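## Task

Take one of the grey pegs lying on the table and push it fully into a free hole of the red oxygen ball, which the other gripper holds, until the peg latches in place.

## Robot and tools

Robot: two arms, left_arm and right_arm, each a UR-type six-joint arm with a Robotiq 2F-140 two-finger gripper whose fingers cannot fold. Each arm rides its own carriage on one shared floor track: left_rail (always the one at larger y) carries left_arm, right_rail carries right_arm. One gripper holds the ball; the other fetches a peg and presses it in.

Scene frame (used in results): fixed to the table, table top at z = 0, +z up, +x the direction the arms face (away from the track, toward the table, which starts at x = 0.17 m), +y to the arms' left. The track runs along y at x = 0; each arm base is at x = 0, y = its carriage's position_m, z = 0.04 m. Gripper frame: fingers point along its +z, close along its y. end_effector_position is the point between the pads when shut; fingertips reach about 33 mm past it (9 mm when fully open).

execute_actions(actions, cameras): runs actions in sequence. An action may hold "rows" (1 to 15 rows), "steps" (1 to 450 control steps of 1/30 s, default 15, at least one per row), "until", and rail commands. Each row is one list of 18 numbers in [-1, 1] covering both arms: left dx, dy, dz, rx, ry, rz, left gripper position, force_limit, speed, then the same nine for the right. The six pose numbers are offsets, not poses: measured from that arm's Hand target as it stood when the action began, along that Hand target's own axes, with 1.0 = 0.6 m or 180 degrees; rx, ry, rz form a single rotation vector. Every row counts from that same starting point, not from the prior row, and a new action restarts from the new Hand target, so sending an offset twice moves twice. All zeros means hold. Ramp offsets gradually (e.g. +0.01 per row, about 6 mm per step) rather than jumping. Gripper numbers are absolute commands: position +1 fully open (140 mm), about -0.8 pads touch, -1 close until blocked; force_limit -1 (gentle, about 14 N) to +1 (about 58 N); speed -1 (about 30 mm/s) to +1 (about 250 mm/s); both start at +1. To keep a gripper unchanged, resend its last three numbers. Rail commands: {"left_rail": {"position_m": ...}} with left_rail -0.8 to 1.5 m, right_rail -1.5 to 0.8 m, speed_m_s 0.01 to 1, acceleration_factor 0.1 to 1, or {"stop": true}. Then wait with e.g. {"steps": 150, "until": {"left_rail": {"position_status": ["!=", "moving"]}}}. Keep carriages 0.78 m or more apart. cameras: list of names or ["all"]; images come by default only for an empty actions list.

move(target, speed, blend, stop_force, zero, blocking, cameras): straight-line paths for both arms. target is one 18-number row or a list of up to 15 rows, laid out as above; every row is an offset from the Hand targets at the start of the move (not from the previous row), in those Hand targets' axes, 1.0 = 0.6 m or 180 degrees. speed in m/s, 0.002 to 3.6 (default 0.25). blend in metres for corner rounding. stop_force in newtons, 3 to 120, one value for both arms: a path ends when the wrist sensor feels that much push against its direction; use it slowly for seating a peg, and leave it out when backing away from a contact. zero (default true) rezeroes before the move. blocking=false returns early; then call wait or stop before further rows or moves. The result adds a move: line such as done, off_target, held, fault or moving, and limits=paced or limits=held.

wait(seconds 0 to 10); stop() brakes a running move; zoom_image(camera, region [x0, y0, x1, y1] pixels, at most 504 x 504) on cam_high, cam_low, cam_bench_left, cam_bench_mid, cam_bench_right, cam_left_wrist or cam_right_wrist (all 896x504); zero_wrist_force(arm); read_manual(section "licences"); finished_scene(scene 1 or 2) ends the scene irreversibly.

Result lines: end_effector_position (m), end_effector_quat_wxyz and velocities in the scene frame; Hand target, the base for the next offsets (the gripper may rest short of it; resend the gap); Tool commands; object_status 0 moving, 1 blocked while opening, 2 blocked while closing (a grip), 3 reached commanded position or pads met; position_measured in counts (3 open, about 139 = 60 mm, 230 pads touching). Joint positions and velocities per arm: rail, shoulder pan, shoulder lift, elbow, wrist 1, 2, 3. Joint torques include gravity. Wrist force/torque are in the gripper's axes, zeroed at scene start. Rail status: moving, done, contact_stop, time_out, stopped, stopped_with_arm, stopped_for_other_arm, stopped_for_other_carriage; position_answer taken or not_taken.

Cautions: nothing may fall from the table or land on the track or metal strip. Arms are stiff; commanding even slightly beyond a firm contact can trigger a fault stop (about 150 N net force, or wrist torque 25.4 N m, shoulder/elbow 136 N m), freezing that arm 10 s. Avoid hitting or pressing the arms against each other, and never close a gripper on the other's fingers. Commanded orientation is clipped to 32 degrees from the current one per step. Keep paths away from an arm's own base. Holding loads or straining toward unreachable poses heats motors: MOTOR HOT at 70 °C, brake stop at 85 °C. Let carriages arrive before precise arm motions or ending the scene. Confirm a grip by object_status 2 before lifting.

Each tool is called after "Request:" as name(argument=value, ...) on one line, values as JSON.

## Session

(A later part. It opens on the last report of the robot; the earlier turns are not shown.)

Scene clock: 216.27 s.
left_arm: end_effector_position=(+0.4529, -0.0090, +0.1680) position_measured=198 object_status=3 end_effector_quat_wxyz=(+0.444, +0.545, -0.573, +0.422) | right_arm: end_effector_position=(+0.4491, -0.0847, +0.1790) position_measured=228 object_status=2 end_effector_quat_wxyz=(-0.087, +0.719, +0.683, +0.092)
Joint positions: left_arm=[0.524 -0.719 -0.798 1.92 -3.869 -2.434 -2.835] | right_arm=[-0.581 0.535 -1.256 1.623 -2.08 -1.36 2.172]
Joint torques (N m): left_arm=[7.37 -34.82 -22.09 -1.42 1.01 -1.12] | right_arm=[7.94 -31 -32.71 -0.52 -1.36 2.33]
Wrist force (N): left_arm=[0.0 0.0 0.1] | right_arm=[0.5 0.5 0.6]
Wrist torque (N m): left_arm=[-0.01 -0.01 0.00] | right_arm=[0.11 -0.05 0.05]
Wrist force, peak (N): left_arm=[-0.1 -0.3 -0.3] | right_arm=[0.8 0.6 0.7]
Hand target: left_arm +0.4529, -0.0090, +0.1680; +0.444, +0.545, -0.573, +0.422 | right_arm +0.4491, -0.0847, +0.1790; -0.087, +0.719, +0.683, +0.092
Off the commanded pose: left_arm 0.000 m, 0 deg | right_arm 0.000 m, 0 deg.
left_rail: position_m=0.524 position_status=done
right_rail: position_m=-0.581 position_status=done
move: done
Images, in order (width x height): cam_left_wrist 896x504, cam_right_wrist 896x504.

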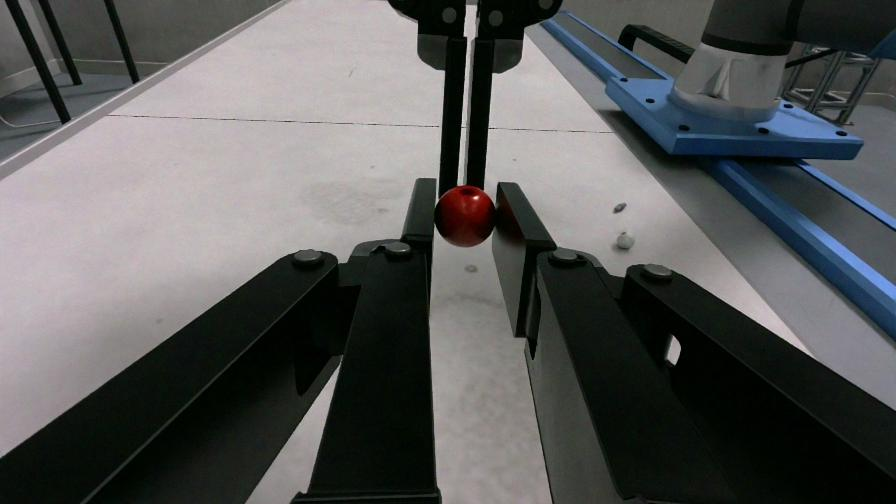

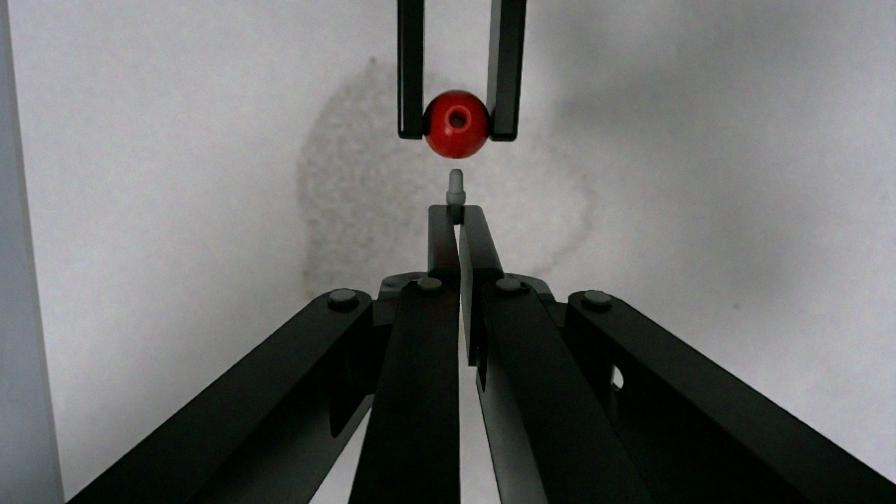

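Request:
move(target=[0,0,0,0,0,0,-0.545098,1,1,0.0135,0,0,0,0,0,-1,1,-1], speed=0.01, stop_force=12, cameras=["cam_right_wrist","cam_left_wrist"])

Request:
zoom_image(camera="cam_right_wrist", region=[400, 90, 520, 210])

Request:
zoom_image(camera="cam_left_wrist", region=[430, 155, 510, 235])

Scene clock: 231.40 s.
left_arm: end_effector_position=(+0.4529, -0.0090, +0.1680) position_measured=198 object_status=3 end_effector_quat_wxyz=(+0.444, +0.545, -0.573, +0.422) | right_arm: end_effector_position=(+0.4495, -0.0768, +0.1810) position_measured=228 object_status=2 end_effector_quat_wxyz=(-0.087, +0.719, +0.683, +0.092)
Joint positions: left_arm=[0.524 -0.719 -0.798 1.92 -3.869 -2.434 -2.835] | right_arm=[-0.581 0.546 -1.245 1.602 -2.073 -1.362 2.183]
Joint torques (N m): left_arm=[7.21 -33.98 -21.56 -1.46 -2.71 -1.18] | right_arm=[6.78 -31.95 -34.58 -1.53 -1.55 2.42]
Wrist force (N): left_arm=[0.7 -2.9 -1.4] | right_arm=[-0.7 -2.3 1.4]
Wrist torque (N m): left_arm=[0.07 -0.01 0.00] | right_arm=[0.18 -0.09 -0.02]
Wrist force, peak (N): left_arm=[0.7 -3.2 -1.3] | right_arm=[-0.7 -2.5 1.3]
Hand target: left_arm +0.4529, -0.0090, +0.1680; +0.444, +0.545, -0.573, +0.422 | right_arm +0.4495, -0.0768, +0.1810; -0.087, +0.719, +0.683, +0.092
Off the commanded pose: left_arm 0.000 m, 0 deg | right_arm 0.000 m, 0 deg.
left_rail: position_m=0.524 position_status=done
right_rail: position_m=-0.581 position_status=done
move: done
Images, in order (width x height): cam_left_wrist 896x504, cam_right_wrist 896x504.

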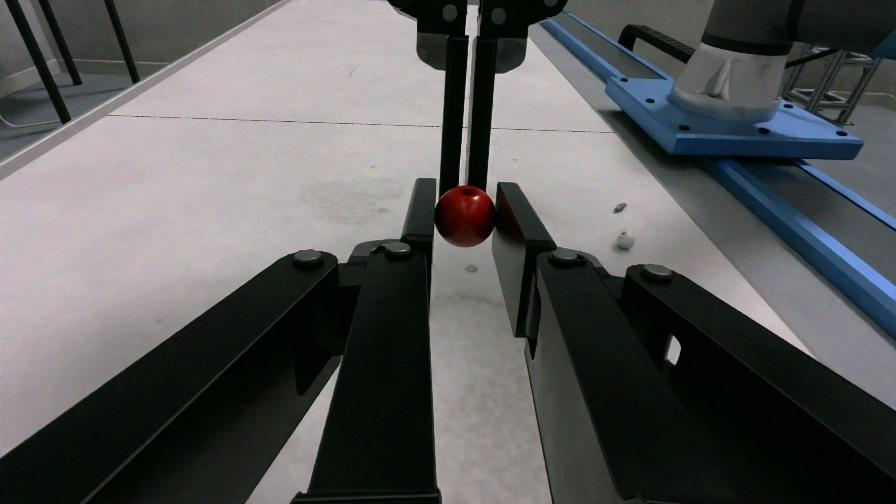

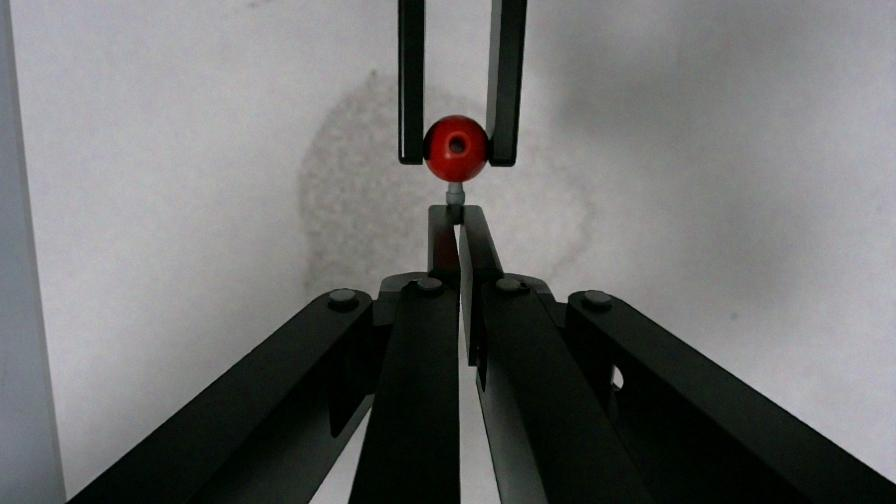

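Scaled by 4.200 from the camera's 896x504 image, which has a finer 1280x720 frame.

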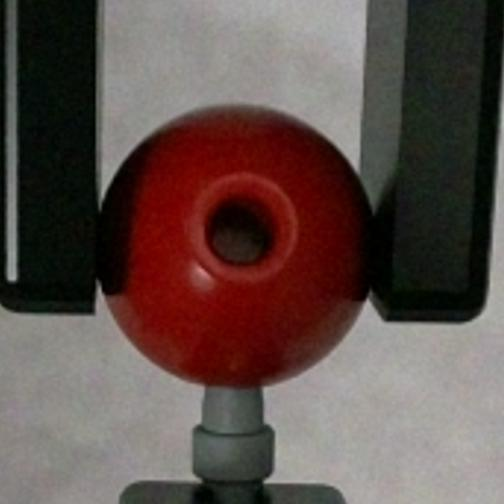

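Scaled by 6.300 from the camera's 896x504 image, which has a finer 1280x720 frame.

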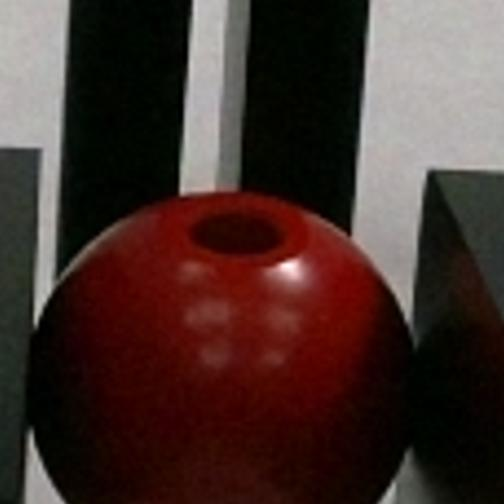

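Request:
move(target=[0,0,0,0,0,0,-0.545098,1,1,0.0062,0,0,0,0,0,-1,1,-1], speed=0.008, stop_force=35, cameras=["cam_right_wrist","cam_left_wrist"])

Request:
zoom_image(camera="cam_right_wrist", region=[400, 90, 520, 210])

Request:
zoom_image(camera="cam_left_wrist", region=[430, 155, 510, 235])

Scene clock: 236.73 s.
left_arm: end_effector_position=(+0.4529, -0.0090, +0.1680) position_measured=198 object_status=3 end_effector_quat_wxyz=(+0.444, +0.545, -0.573, +0.422) | right_arm: end_effector_position=(+0.4497, -0.0732, +0.1819) position_measured=228 object_status=2 end_effector_quat_wxyz=(-0.087, +0.719, +0.683, +0.092)
Joint positions: left_arm=[0.524 -0.719 -0.798 1.92 -3.869 -2.434 -2.835] | right_arm=[-0.581 0.551 -1.239 1.593 -2.07 -1.363 2.188]
Joint torques (N m): left_arm=[-1.11 -34.15 -22.34 -1.61 -2.88 -1.3] | right_arm=[8.75 -33.89 -37 -3.23 1.14 2.36]
Wrist force (N): left_arm=[0.5 -4.6 -7.8] | right_arm=[-7.4 -3.7 1.2]
Wrist torque (N m): left_arm=[0.09 0.02 0.00] | right_arm=[0.25 -0.24 -0.04]
Wrist force, peak (N): left_arm=[0.5 -4.6 -7.8] | right_arm=[-7.3 -4.0 1.3]
Hand target: left_arm +0.4529, -0.0090, +0.1680; +0.444, +0.545, -0.573, +0.422 | right_arm +0.4497, -0.0732, +0.1819; -0.087, +0.719, +0.683, +0.092
Off the commanded pose: left_arm 0.000 m, 0 deg | right_arm 0.000 m, 0 deg.
left_rail: position_m=0.524 position_status=done
right_rail: position_m=-0.581 position_status=done
move: done
Images, in order (width x height): cam_left_wrist 896x504, cam_right_wrist 896x504.

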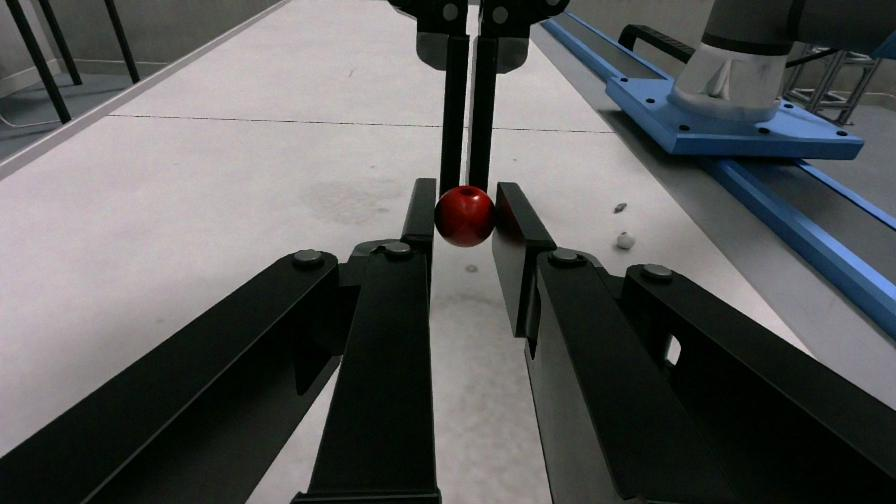

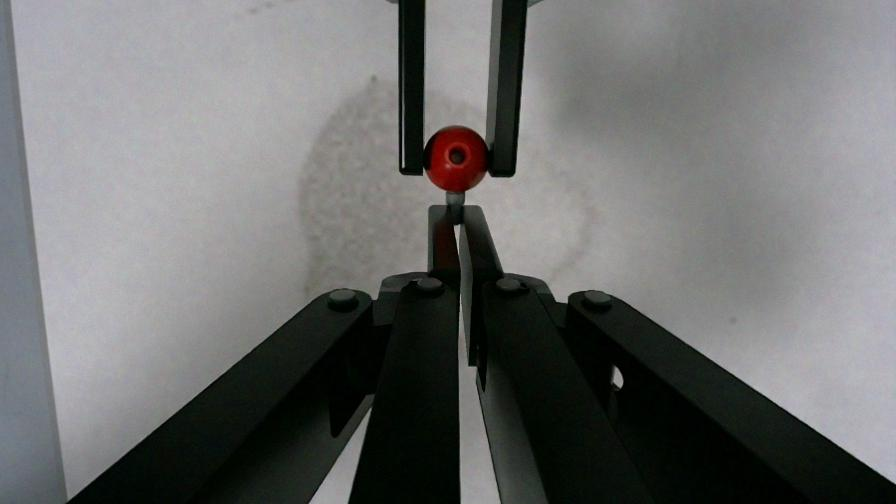

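Scaled by 4.200 from the camera's 896x504 image, which has a finer 1280x720 frame.

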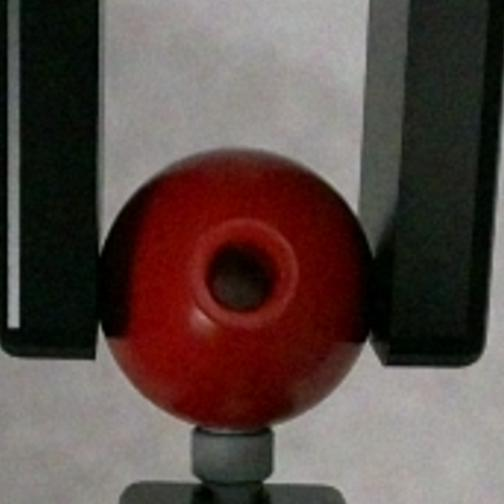

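Scaled by 6.300 from the camera's 896x504 image, which has a finer 1280x720 frame.

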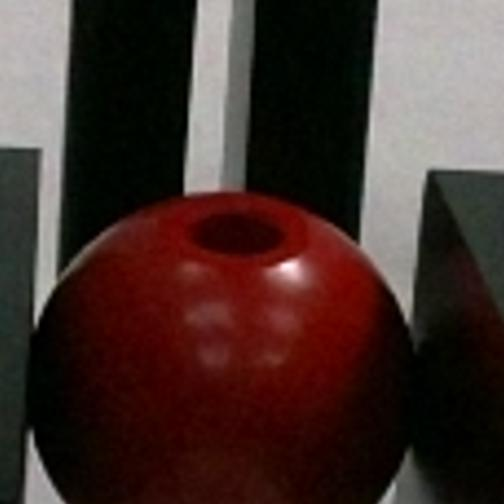

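Request:
move(target=[0,0,0,0,0,0,-0.545098,1,1,0.005,0,0,0,0,0,-1,1,-1], speed=0.005, stop_force=40, cameras=["cam_right_wrist","cam_left_wrist"])

Request:
zoom_image(camera="cam_right_wrist", region=[400, 90, 520, 210])

Request:
zoom_image(camera="cam_left_wrist", region=[430, 155, 510, 235])

Scene clock: 245.13 s.
left_arm: end_effector_position=(+0.4529, -0.0090, +0.1680) position_measured=198 object_status=3 end_effector_quat_wxyz=(+0.444, +0.545, -0.573, +0.422) | right_arm: end_effector_position=(+0.4498, -0.0703, +0.1827) position_measured=228 object_status=2 end_effector_quat_wxyz=(-0.087, +0.719, +0.683, +0.092)
Joint positions: left_arm=[0.524 -0.719 -0.798 1.92 -3.869 -2.434 -2.835] | right_arm=[-0.581 0.555 -1.235 1.585 -2.067 -1.363 2.192]
Joint torques (N m): left_arm=[-11.42 -34.38 -22.48 -1.59 0.45 -1.09] | right_arm=[12.91 -35.77 -38.33 -4.57 3.25 2.48]
Wrist force (N): left_arm=[0.0 -1.5 -14.7] | right_arm=[-14.9 -1.1 0.8]
Wrist torque (N m): left_arm=[0.04 0.00 0.00] | right_arm=[0.12 -0.43 0.00]
Wrist force, peak (N): left_arm=[-0.1 -1.7 -16.9] | right_arm=[-16.9 -1.3 0.7]
Hand target: left_arm +0.4529, -0.0090, +0.1680; +0.444, +0.545, -0.573, +0.422 | right_arm +0.4498, -0.0703, +0.1827; -0.087, +0.719, +0.683, +0.092
Off the commanded pose: left_arm 0.000 m, 0 deg | right_arm 0.000 m, 0 deg.
left_rail: position_m=0.524 position_status=done
right_rail: position_m=-0.581 position_status=done
move: done
Images, in order (width x height): cam_left_wrist 896x504, cam_right_wrist 896x504.

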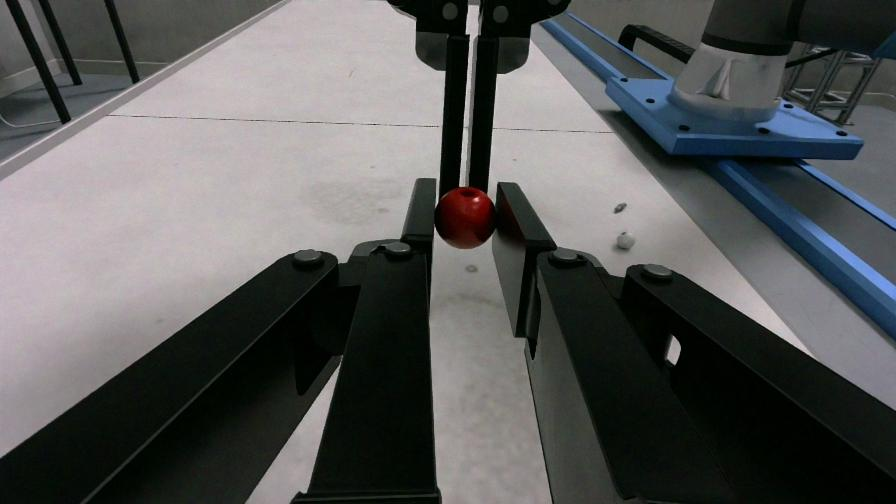

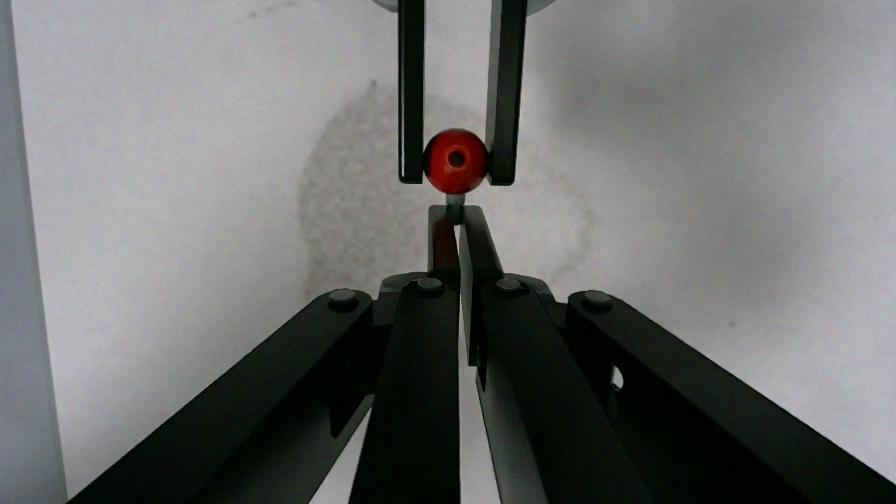

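Scaled by 4.200 from the camera's 896x504 image, which has a finer 1280x720 frame.

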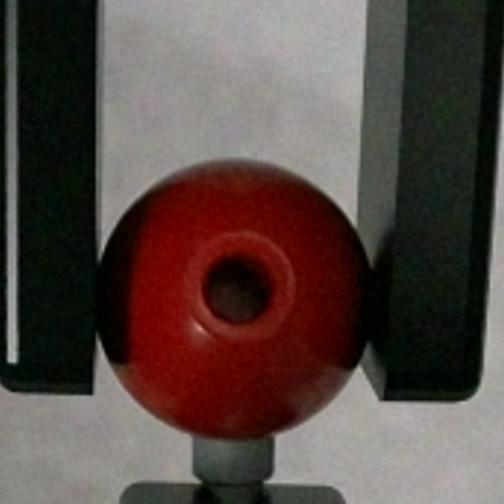

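Scaled by 6.300 from the camera's 896x504 image, which has a finer 1280x720 frame.

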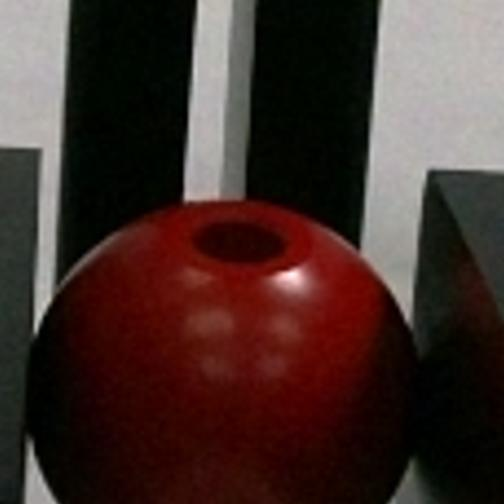

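Request:
execute_actions(actions=[{"rows":[[0,0,0,0,0,0,-1,1,1,0,0,0,0,0,0,-1,1,-1]],"steps":60}])

Request:
move(target=[0,0,0,0,0,0,-1,1,1,0.0058,0,0,0,0,0,-1,1,-1], speed=0.005, stop_force=35, cameras=["cam_right_wrist","cam_left_wrist"])

Request:
zoom_image(camera="cam_right_wrist", region=[400, 90, 520, 210])

Request:
zoom_image(camera="cam_left_wrist", region=[430, 155, 510, 235])

Scene clock: 253.10 s.
left_arm: end_effector_position=(+0.4529, -0.0090, +0.1680) position_measured=201 object_status=2 end_effector_quat_wxyz=(+0.444, +0.545, -0.573, +0.422) | right_arm: end_effector_position=(+0.4498, -0.0703, +0.1827) position_measured=228 object_status=2 end_effector_quat_wxyz=(-0.087, +0.719, +0.683, +0.092)
Joint positions: left_arm=[0.524 -0.719 -0.798 1.92 -3.869 -2.434 -2.835] | right_arm=[-0.581 0.555 -1.235 1.585 -2.067 -1.363 2.192]
Joint torques (N m): left_arm=[-11.43 -33.87 -21.09 -1.66 -0.14 -1.21] | right_arm=[5.02 -38.02 -24.85 -5.28 5.05 2.22]
Wrist force (N): left_arm=[-0.2 -1.8 -18.9] | right_arm=[-19.0 -1.2 0.2]
Wrist torque (N m): left_arm=[-0.01 -0.01 0.00] | right_arm=[0.11 -0.56 -0.01]
Wrist force, peak (N): left_arm=[-0.4 -1.7 -19.2] | right_arm=[-19.2 -1.2 0.5]
Hand target: left_arm +0.4529, -0.0090, +0.1680; +0.444, +0.545, -0.573, +0.422 | right_arm +0.4498, -0.0703, +0.1827; -0.087, +0.719, +0.683, +0.092
Off the commanded pose: left_arm 0.000 m, 0 deg | right_arm 0.000 m, 0 deg.
left_rail: position_m=0.524 position_status=done
right_rail: position_m=-0.581 position_status=done

Scene clock: 254.67 s.
left_arm: end_effector_position=(+0.4529, -0.0090, +0.1680) position_measured=201 object_status=2 end_effector_quat_wxyz=(+0.444, +0.545, -0.573, +0.422) | right_arm: end_effector_position=(+0.4500, -0.0670, +0.1836) position_measured=228 object_status=2 end_effector_quat_wxyz=(-0.087, +0.719, +0.683, +0.092)
Joint positions: left_arm=[0.524 -0.719 -0.798 1.92 -3.869 -2.434 -2.835] | right_arm=[-0.581 0.559 -1.23 1.576 -2.064 -1.364 2.196]
Joint torques (N m): left_arm=[-11.46 -33.87 -22.01 -0.44 -0.8 -1.04] | right_arm=[22.38 -39.63 -45.92 -8.4 8.66 2.38]
Wrist force (N): left_arm=[-0.1 -0.4 -35.0] | right_arm=[-35.6 -0.1 0.5]
Wrist torque (N m): left_arm=[0.01 0.00 0.00] | right_arm=[0.09 -1.00 0.01]
Wrist force, peak (N): left_arm=[-1.3 -1.0 -36.0] | right_arm=[-36.5 -0.6 -0.5]
Hand target: left_arm +0.4529, -0.0090, +0.1680; +0.444, +0.545, -0.573, +0.422 | right_arm +0.4500, -0.0670, +0.1836; -0.087, +0.719, +0.683, +0.092
Off the commanded pose: left_arm 0.000 m, 0 deg | right_arm 0.000 m, 0 deg.
left_rail: position_m=0.524 position_status=done
right_rail: position_m=-0.581 position_status=done
move: done
Images, in order (width x height): cam_left_wrist 896x504, cam_right_wrist 896x504.

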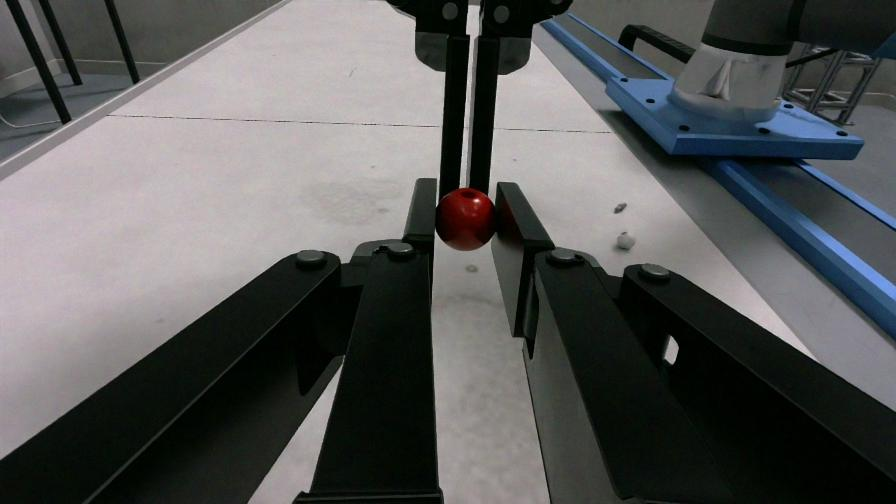

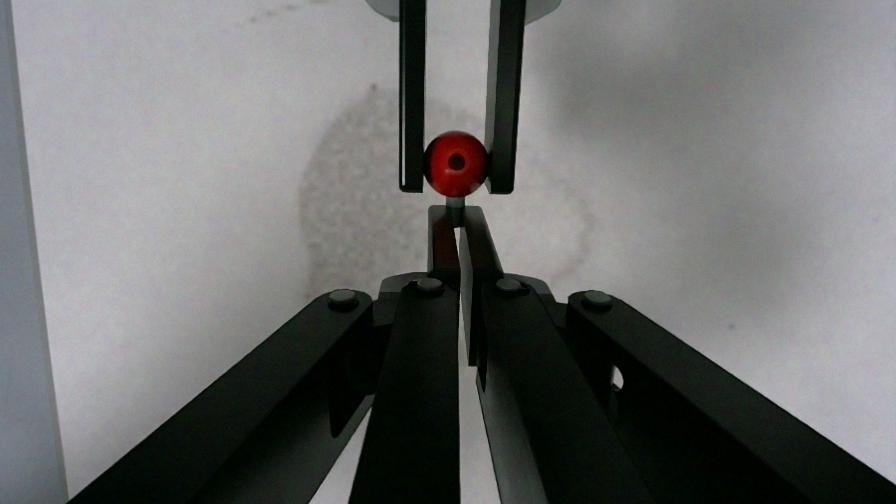

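Scaled by 4.200 from the camera's 896x504 image, which has a finer 1280x720 frame.

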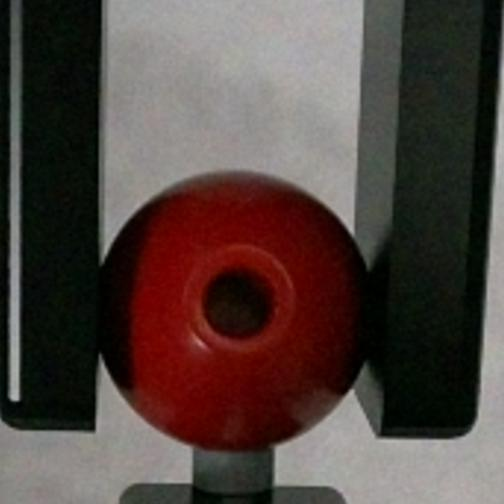

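Scaled by 6.300 from the camera's 896x504 image, which has a finer 1280x720 frame.

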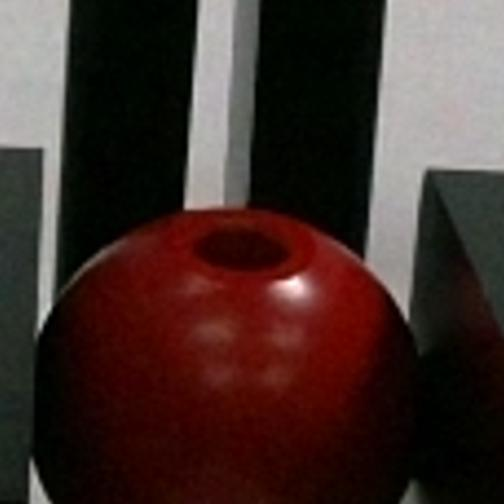

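Request:
move(target=[0,0,0,0,0,0,-1,1,1,0.0058,0,0,0,0,0,-1,1,-1], speed=0.005, stop_force=60, zero=false, cameras=["cam_right_wrist","cam_left_wrist"])

Request:
zoom_image(camera="cam_right_wrist", region=[400, 90, 520, 210])

Request:
zoom_image(camera="cam_left_wrist", region=[430, 155, 510, 235])

Scene clock: 266.20 s.
left_arm: end_effector_position=(+0.4529, -0.0090, +0.1680) position_measured=201 object_status=2 end_effector_quat_wxyz=(+0.444, +0.545, -0.573, +0.422) | right_arm: end_effector_position=(+0.4502, -0.0636, +0.1844) position_measured=228 object_status=2 end_effector_quat_wxyz=(-0.087, +0.719, +0.683, +0.092)
Joint positions: left_arm=[0.524 -0.719 -0.798 1.92 -3.869 -2.434 -2.835] | right_arm=[-0.581 0.564 -1.225 1.567 -2.061 -1.364 2.201]
Joint torques (N m): left_arm=[-12.16 -33.88 -22.28 0.43 -1.28 -1.13] | right_arm=[22.35 -40.05 -46.69 -8.71 8.86 2.38]
Wrist force (N): left_arm=[-0.1 -0.9 -36.1] | right_arm=[-36.5 -0.8 0.5]
Wrist torque (N m): left_arm=[-0.01 0.00 0.00] | right_arm=[0.02 -1.06 0.00]
Wrist force, peak (N): left_arm=[-0.5 -0.7 -39.9] | right_arm=[-40.3 -0.3 0.1]
Hand target: left_arm +0.4529, -0.0090, +0.1680; +0.444, +0.545, -0.573, +0.422 | right_arm +0.4502, -0.0636, +0.1844; -0.087, +0.719, +0.683, +0.092
Off the commanded pose: left_arm 0.000 m, 0 deg | right_arm 0.000 m, 0 deg.
left_rail: position_m=0.524 position_status=done
right_rail: position_m=-0.581 position_status=done
move: done
Images, in order (width x height): cam_left_wrist 896x504, cam_right_wrist 896x504.

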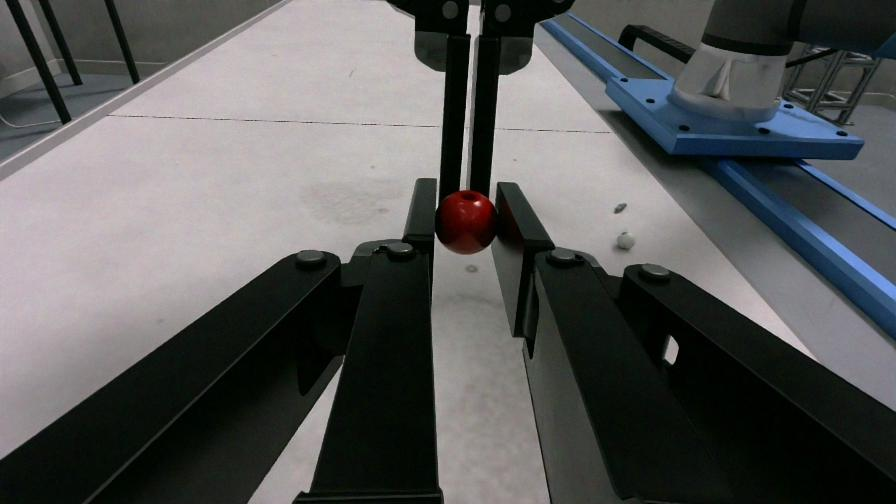

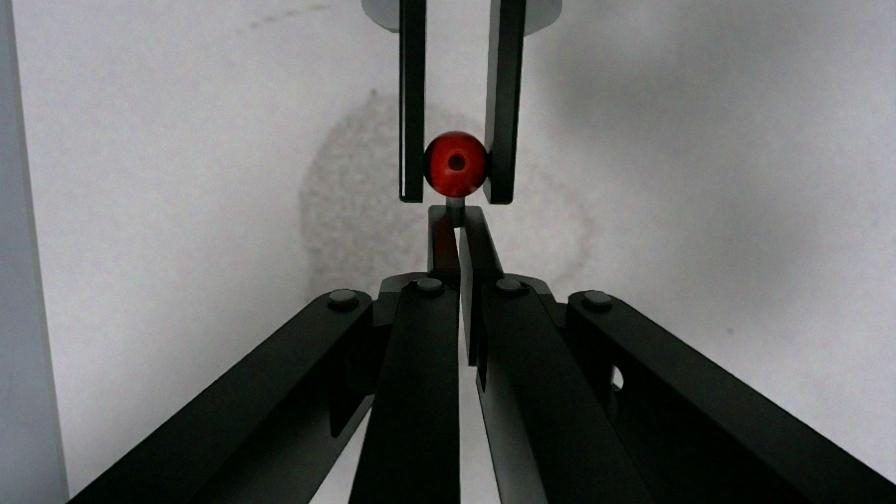

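Scaled by 4.200 from the camera's 896x504 image, which has a finer 1280x720 frame.

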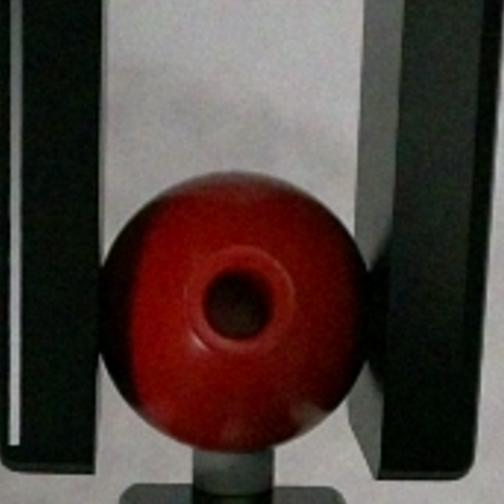

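Scaled by 6.300 from the camera's 896x504 image, which has a finer 1280x720 frame.

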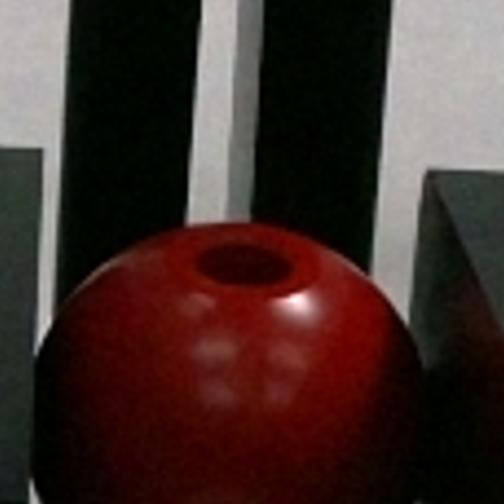

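Request:
zoom_image(camera="cam_right_wrist", region=[430, 140, 480, 215])

Request:
zoom_image(camera="cam_left_wrist", region=[445, 180, 495, 220])

Scaled by 6.720 from the camera's 896x504 image, which has a finer 1280x720 frame.

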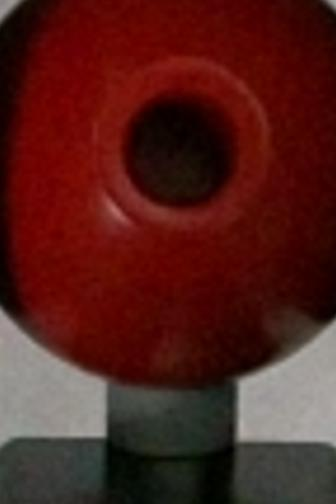

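Scaled by 10.080 from the camera's 896x504 image, which has a finer 1280x720 frame.

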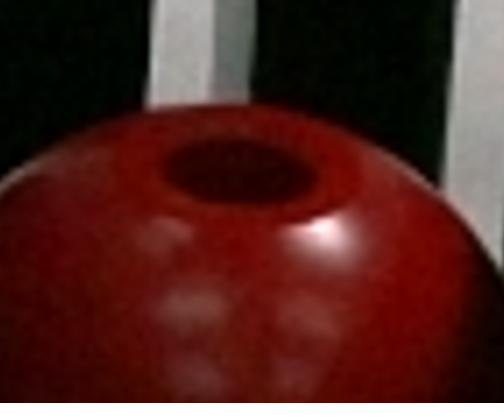

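Request:
move(target=[0,0,0,0,0,0,-1,1,1,-0.0033,0,0,0,0,0,-1,1,-1], speed=0.005)

Scene clock: 300.37 s.
left_arm: end_effector_position=(+0.4529, -0.0090, +0.1679) position_measured=201 object_status=2 end_effector_quat_wxyz=(+0.444, +0.545, -0.573, +0.422) | right_arm: end_effector_position=(+0.4501, -0.0653, +0.1840) position_measured=228 object_status=2 end_effector_quat_wxyz=(-0.087, +0.719, +0.683, +0.092)
Joint positions: left_arm=[0.524 -0.719 -0.798 1.92 -3.869 -2.434 -2.835] | right_arm=[-0.581 0.561 -1.228 1.572 -2.063 -1.364 2.199]
Joint torques (N m): left_arm=[-8.67 -34.49 -21.92 -0.61 0.98 -1.04] | right_arm=[-8.02 -55.76 -16.82 -6.9 1.57 -2.75]
Wrist force (N): left_arm=[3.1 -1.0 -1.6] | right_arm=[-0.9 -0.9 3.7]
Wrist torque (N m): left_arm=[0.04 0.09 0.00] | right_arm=[0.06 -0.15 0.15]
Wrist force, peak (N): left_arm=[-0.2 -0.9 -36.3] | right_arm=[-36.8 -0.4 0.5]
Hand target: left_arm +0.4529, -0.0090, +0.1680; +0.444, +0.545, -0.573, +0.422 | right_arm +0.4501, -0.0655, +0.1839; -0.087, +0.719, +0.683, +0.092
Off the commanded pose: left_arm 0.000 m, 0 deg | right_arm 0.000 m, 0 deg.
left_rail: position_m=0.524 position_status=done
right_rail: position_m=-0.581 position_status=done
move: done

Request:
execute_actions(actions=[{"rows":[[0,0,0,0,0,0,-0.42,1,-1,0,0,0,0,0,0,-1,1,-1]],"steps":45}], cameras=["cam_right_wrist","cam_left_wrist"])

Request:
zoom_image(camera="cam_right_wrist", region=[400, 100, 520, 220])

Request:
zoom_image(camera="cam_left_wrist", region=[410, 150, 530, 270])

Scene clock: 305.17 s.
left_arm: end_effector_position=(+0.4529, -0.0090, +0.1680) position_measured=182 object_status=3 end_effector_quat_wxyz=(+0.444, +0.545, -0.573, +0.422) | right_arm: end_effector_position=(+0.4501, -0.0655, +0.1839) position_measured=228 object_status=2 end_effector_quat_wxyz=(-0.087, +0.719, +0.683, +0.092)
Joint positions: left_arm=[0.524 -0.719 -0.798 1.92 -3.869 -2.434 -2.835] | right_arm=[-0.581 0.561 -1.228 1.572 -2.063 -1.364 2.198]
Joint torques (N m): left_arm=[7.38 -33.63 -21.61 -2.73 0.34 -1.13] | right_arm=[1.81 -48.99 -14.98 -1.12 1.98 -2.35]
Wrist force (N): left_arm=[0.1 -0.1 -0.1] | right_arm=[0.6 0.9 0.8]
Wrist torque (N m): left_arm=[-0.01 -0.01 0.00] | right_arm=[0.19 -0.07 0.17]
Wrist force, peak (N): left_arm=[2.1 -1.9 5.3] | right_arm=[6.4 -0.7 2.9]
Hand target: left_arm +0.4529, -0.0090, +0.1680; +0.444, +0.545, -0.573, +0.422 | right_arm +0.4501, -0.0655, +0.1839; -0.087, +0.719, +0.683, +0.092
Off the commanded pose: left_arm 0.000 m, 0 deg | right_arm 0.000 m, 0 deg.
left_rail: position_m=0.524 position_status=done
right_rail: position_m=-0.581 position_status=done
Images, in order (width x height): cam_left_wrist 896x504, cam_right_wrist 896x504.

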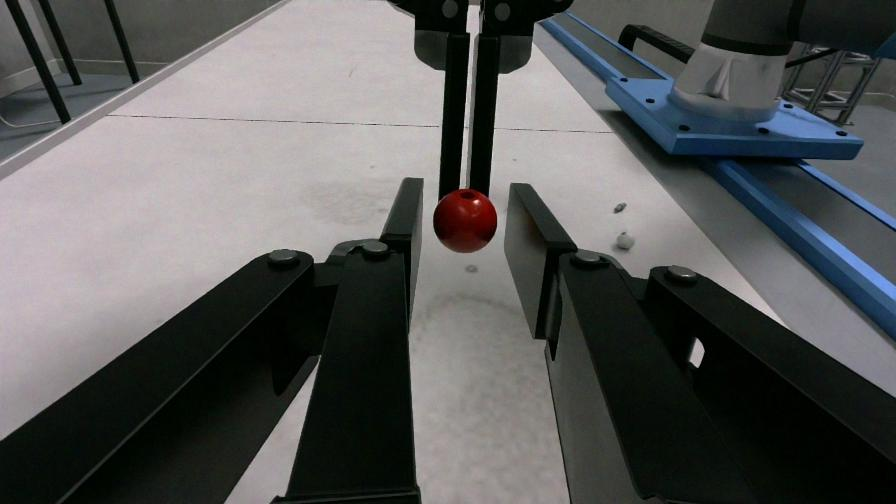

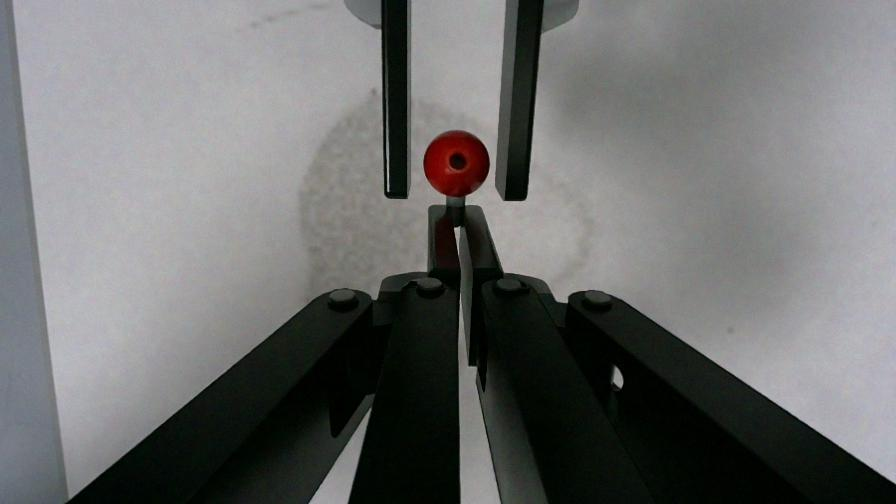

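Scaled by 4.200 from the camera's 896x504 image, which has a finer 1280x720 frame.

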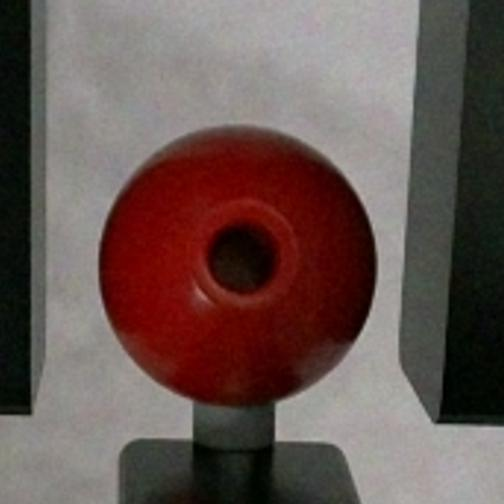

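Scaled by 4.200 from the camera's 896x504 image, which has a finer 1280x720 frame.

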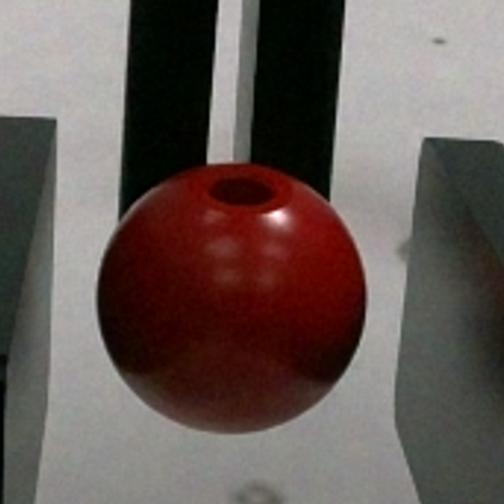

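Request:
execute_actions(actions=[{"rows":[[0,0,0,0,0,-0.002,-0.42,1,-1,0,0,0,0,0,0,-1,1,-1],[0,0,-0.003,0,0,0,-0.42,1,-1,0,0,0,0,0,0,-1,1,-1],[0,0,-0.006,0,0,0,-0.42,1,-1,0,0,0,0,0,0,-1,1,-1],[0,0,-0.009,0,0,0,-0.42,1,-1,0,0,0,0,0,0,-1,1,-1]],"steps":30},{"rows":[[0,0,0,0,0,0,-1,1,1,0,0,0,0,0,0,-1,1,-1]],"steps":60}], cameras=["cam_right_wrist"])

Request:
zoom_image(camera="cam_right_wrist", region=[400, 100, 520, 220])

Scene clock: 315.13 s.
left_arm: end_effector_position=(+0.4531, -0.0038, +0.1693) position_measured=204 object_status=2 end_effector_quat_wxyz=(+0.444, +0.545, -0.573, +0.422) | right_arm: end_effector_position=(+0.4501, -0.0655, +0.1839) position_measured=228 object_status=2 end_effector_quat_wxyz=(-0.087, +0.719, +0.683, +0.092)
Joint positions: left_arm=[0.524 -0.711 -0.805 1.928 -3.867 -2.441 -2.831] | right_arm=[-0.581 0.561 -1.228 1.572 -2.063 -1.364 2.198]
Joint torques (N m): left_arm=[-10.06 -45.77 -7.94 -1.71 -2.21 1.52] | right_arm=[2.53 -35.2 -31.01 -7.23 1.16 -2.1]
Wrist force (N): left_arm=[-0.3 -0.8 -5.6] | right_arm=[-4.7 0.0 0.1]
Wrist torque (N m): left_arm=[-0.01 -0.05 0.00] | right_arm=[0.19 -0.25 0.14]
Wrist force, peak (N): left_arm=[-0.5 -1.0 -5.7] | right_arm=[-5.2 -0.2 0.4]
Hand target: left_arm +0.4531, -0.0038, +0.1693; +0.444, +0.545, -0.573, +0.422 | right_arm +0.4501, -0.0655, +0.1839; -0.087, +0.719, +0.683, +0.092
Off the commanded pose: left_arm 0.000 m, 0 deg | right_arm 0.000 m, 0 deg.
left_rail: position_m=0.524 position_status=done
right_rail: position_m=-0.581 position_status=done
Images, in order (width x height): cam_right_wrist 896x504.

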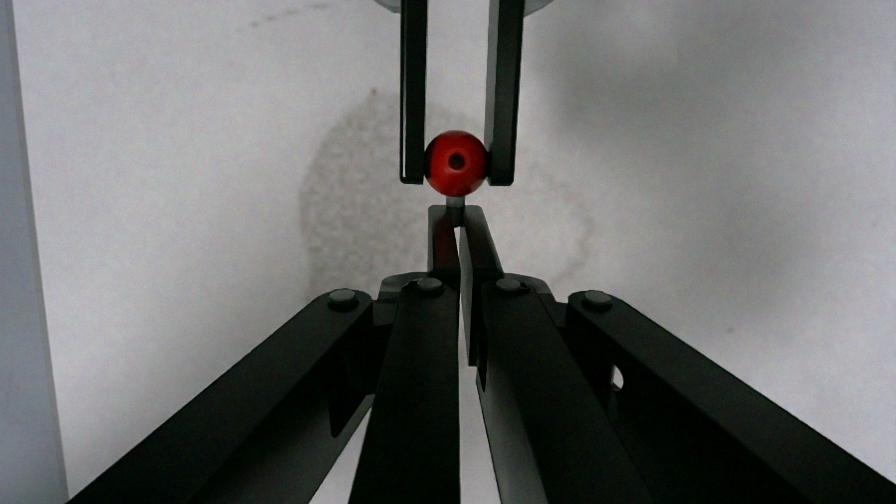

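Scaled by 4.200 from the camera's 896x504 image, which has a finer 1280x720 frame.

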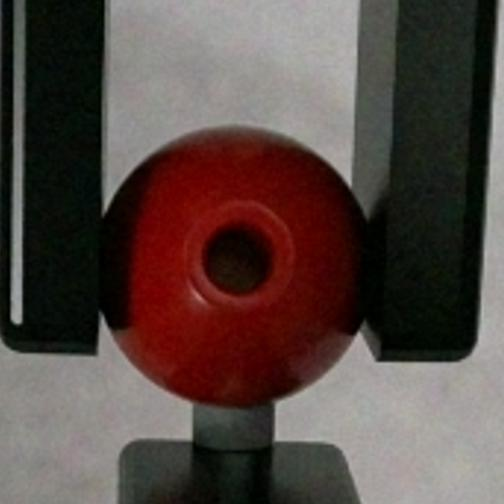

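Request:
move(target=[0,0,0,0,0,0,-1,1,1,0.0092,0,0,0,0,0,-1,1,-1], speed=0.004, stop_force=65, cameras=["cam_right_wrist","cam_left_wrist"])

Request:
zoom_image(camera="cam_right_wrist", region=[400, 100, 520, 220])

Request:
zoom_image(camera="cam_left_wrist", region=[410, 150, 530, 270])

Scene clock: 320.30 s.
left_arm: end_effector_position=(+0.4531, -0.0038, +0.1693) position_measured=204 object_status=2 end_effector_quat_wxyz=(+0.444, +0.545, -0.573, +0.422) | right_arm: end_effector_position=(+0.4508, -0.0608, +0.1852) position_measured=228 object_status=2 end_effector_quat_wxyz=(-0.086, +0.719, +0.683, +0.091)
Joint positions: left_arm=[0.524 -0.711 -0.805 1.928 -3.867 -2.441 -2.831] | right_arm=[-0.581 0.568 -1.22 1.558 -2.058 -1.368 2.206]
Joint torques (N m): left_arm=[-36.66 -33.99 -23.51 2.18 -0.42 1.54] | right_arm=[30.51 -45.36 -55.57 -15.08 15.52 2.52]
Wrist force (N): left_arm=[-0.2 -2.5 -59.1] | right_arm=[-60.1 -1.4 0.7]
Wrist torque (N m): left_arm=[0.00 0.01 0.01] | right_arm=[0.25 -1.69 -0.07]
Wrist force, peak (N): left_arm=[-0.6 -3.1 -61.3] | right_arm=[-62.6 -2.2 0.7]
Hand target: left_arm +0.4531, -0.0038, +0.1693; +0.444, +0.545, -0.573, +0.422 | right_arm +0.4504, -0.0602, +0.1853; -0.087, +0.719, +0.683, +0.092
Off the commanded pose: left_arm 0.000 m, 0 deg | right_arm 0.001 m, 0 deg.
left_rail: position_m=0.524 position_status=done
right_rail: position_m=-0.581 position_status=done
move: done
Images, in order (width x height): cam_left_wrist 896x504, cam_right_wrist 896x504.

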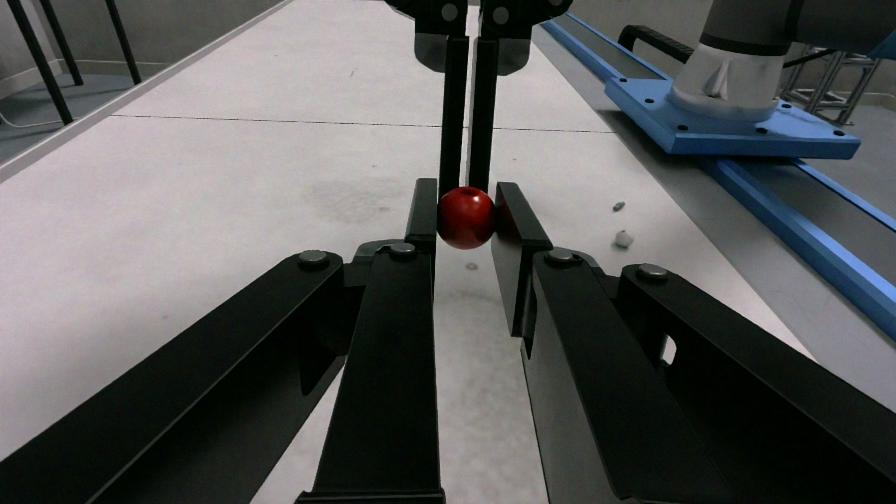

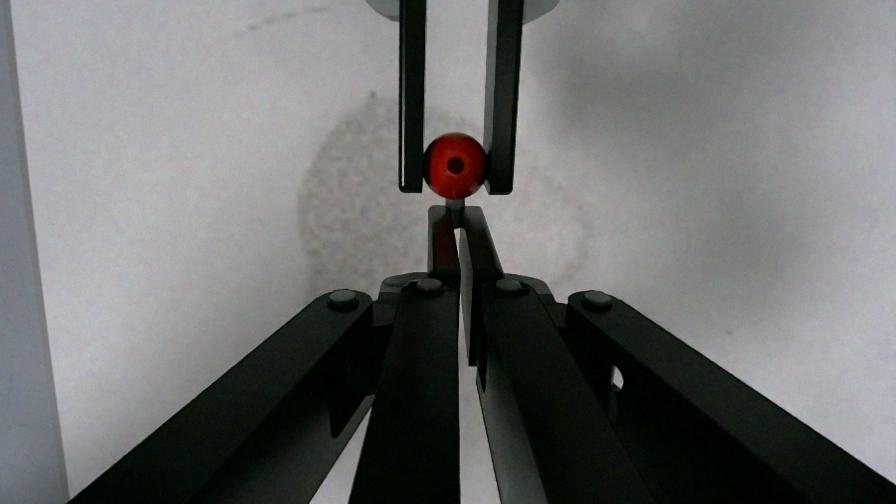

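Scaled by 4.200 from the camera's 896x504 image, which has a finer 1280x720 frame.

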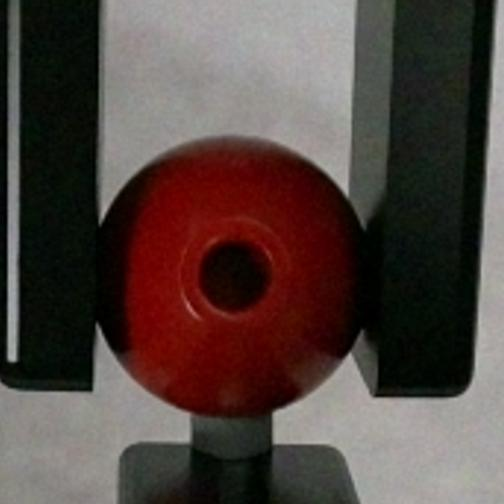

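Scaled by 4.200 from the camera's 896x504 image, which has a finer 1280x720 frame.

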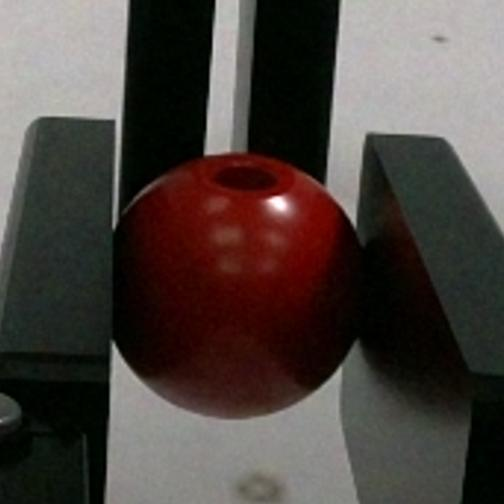

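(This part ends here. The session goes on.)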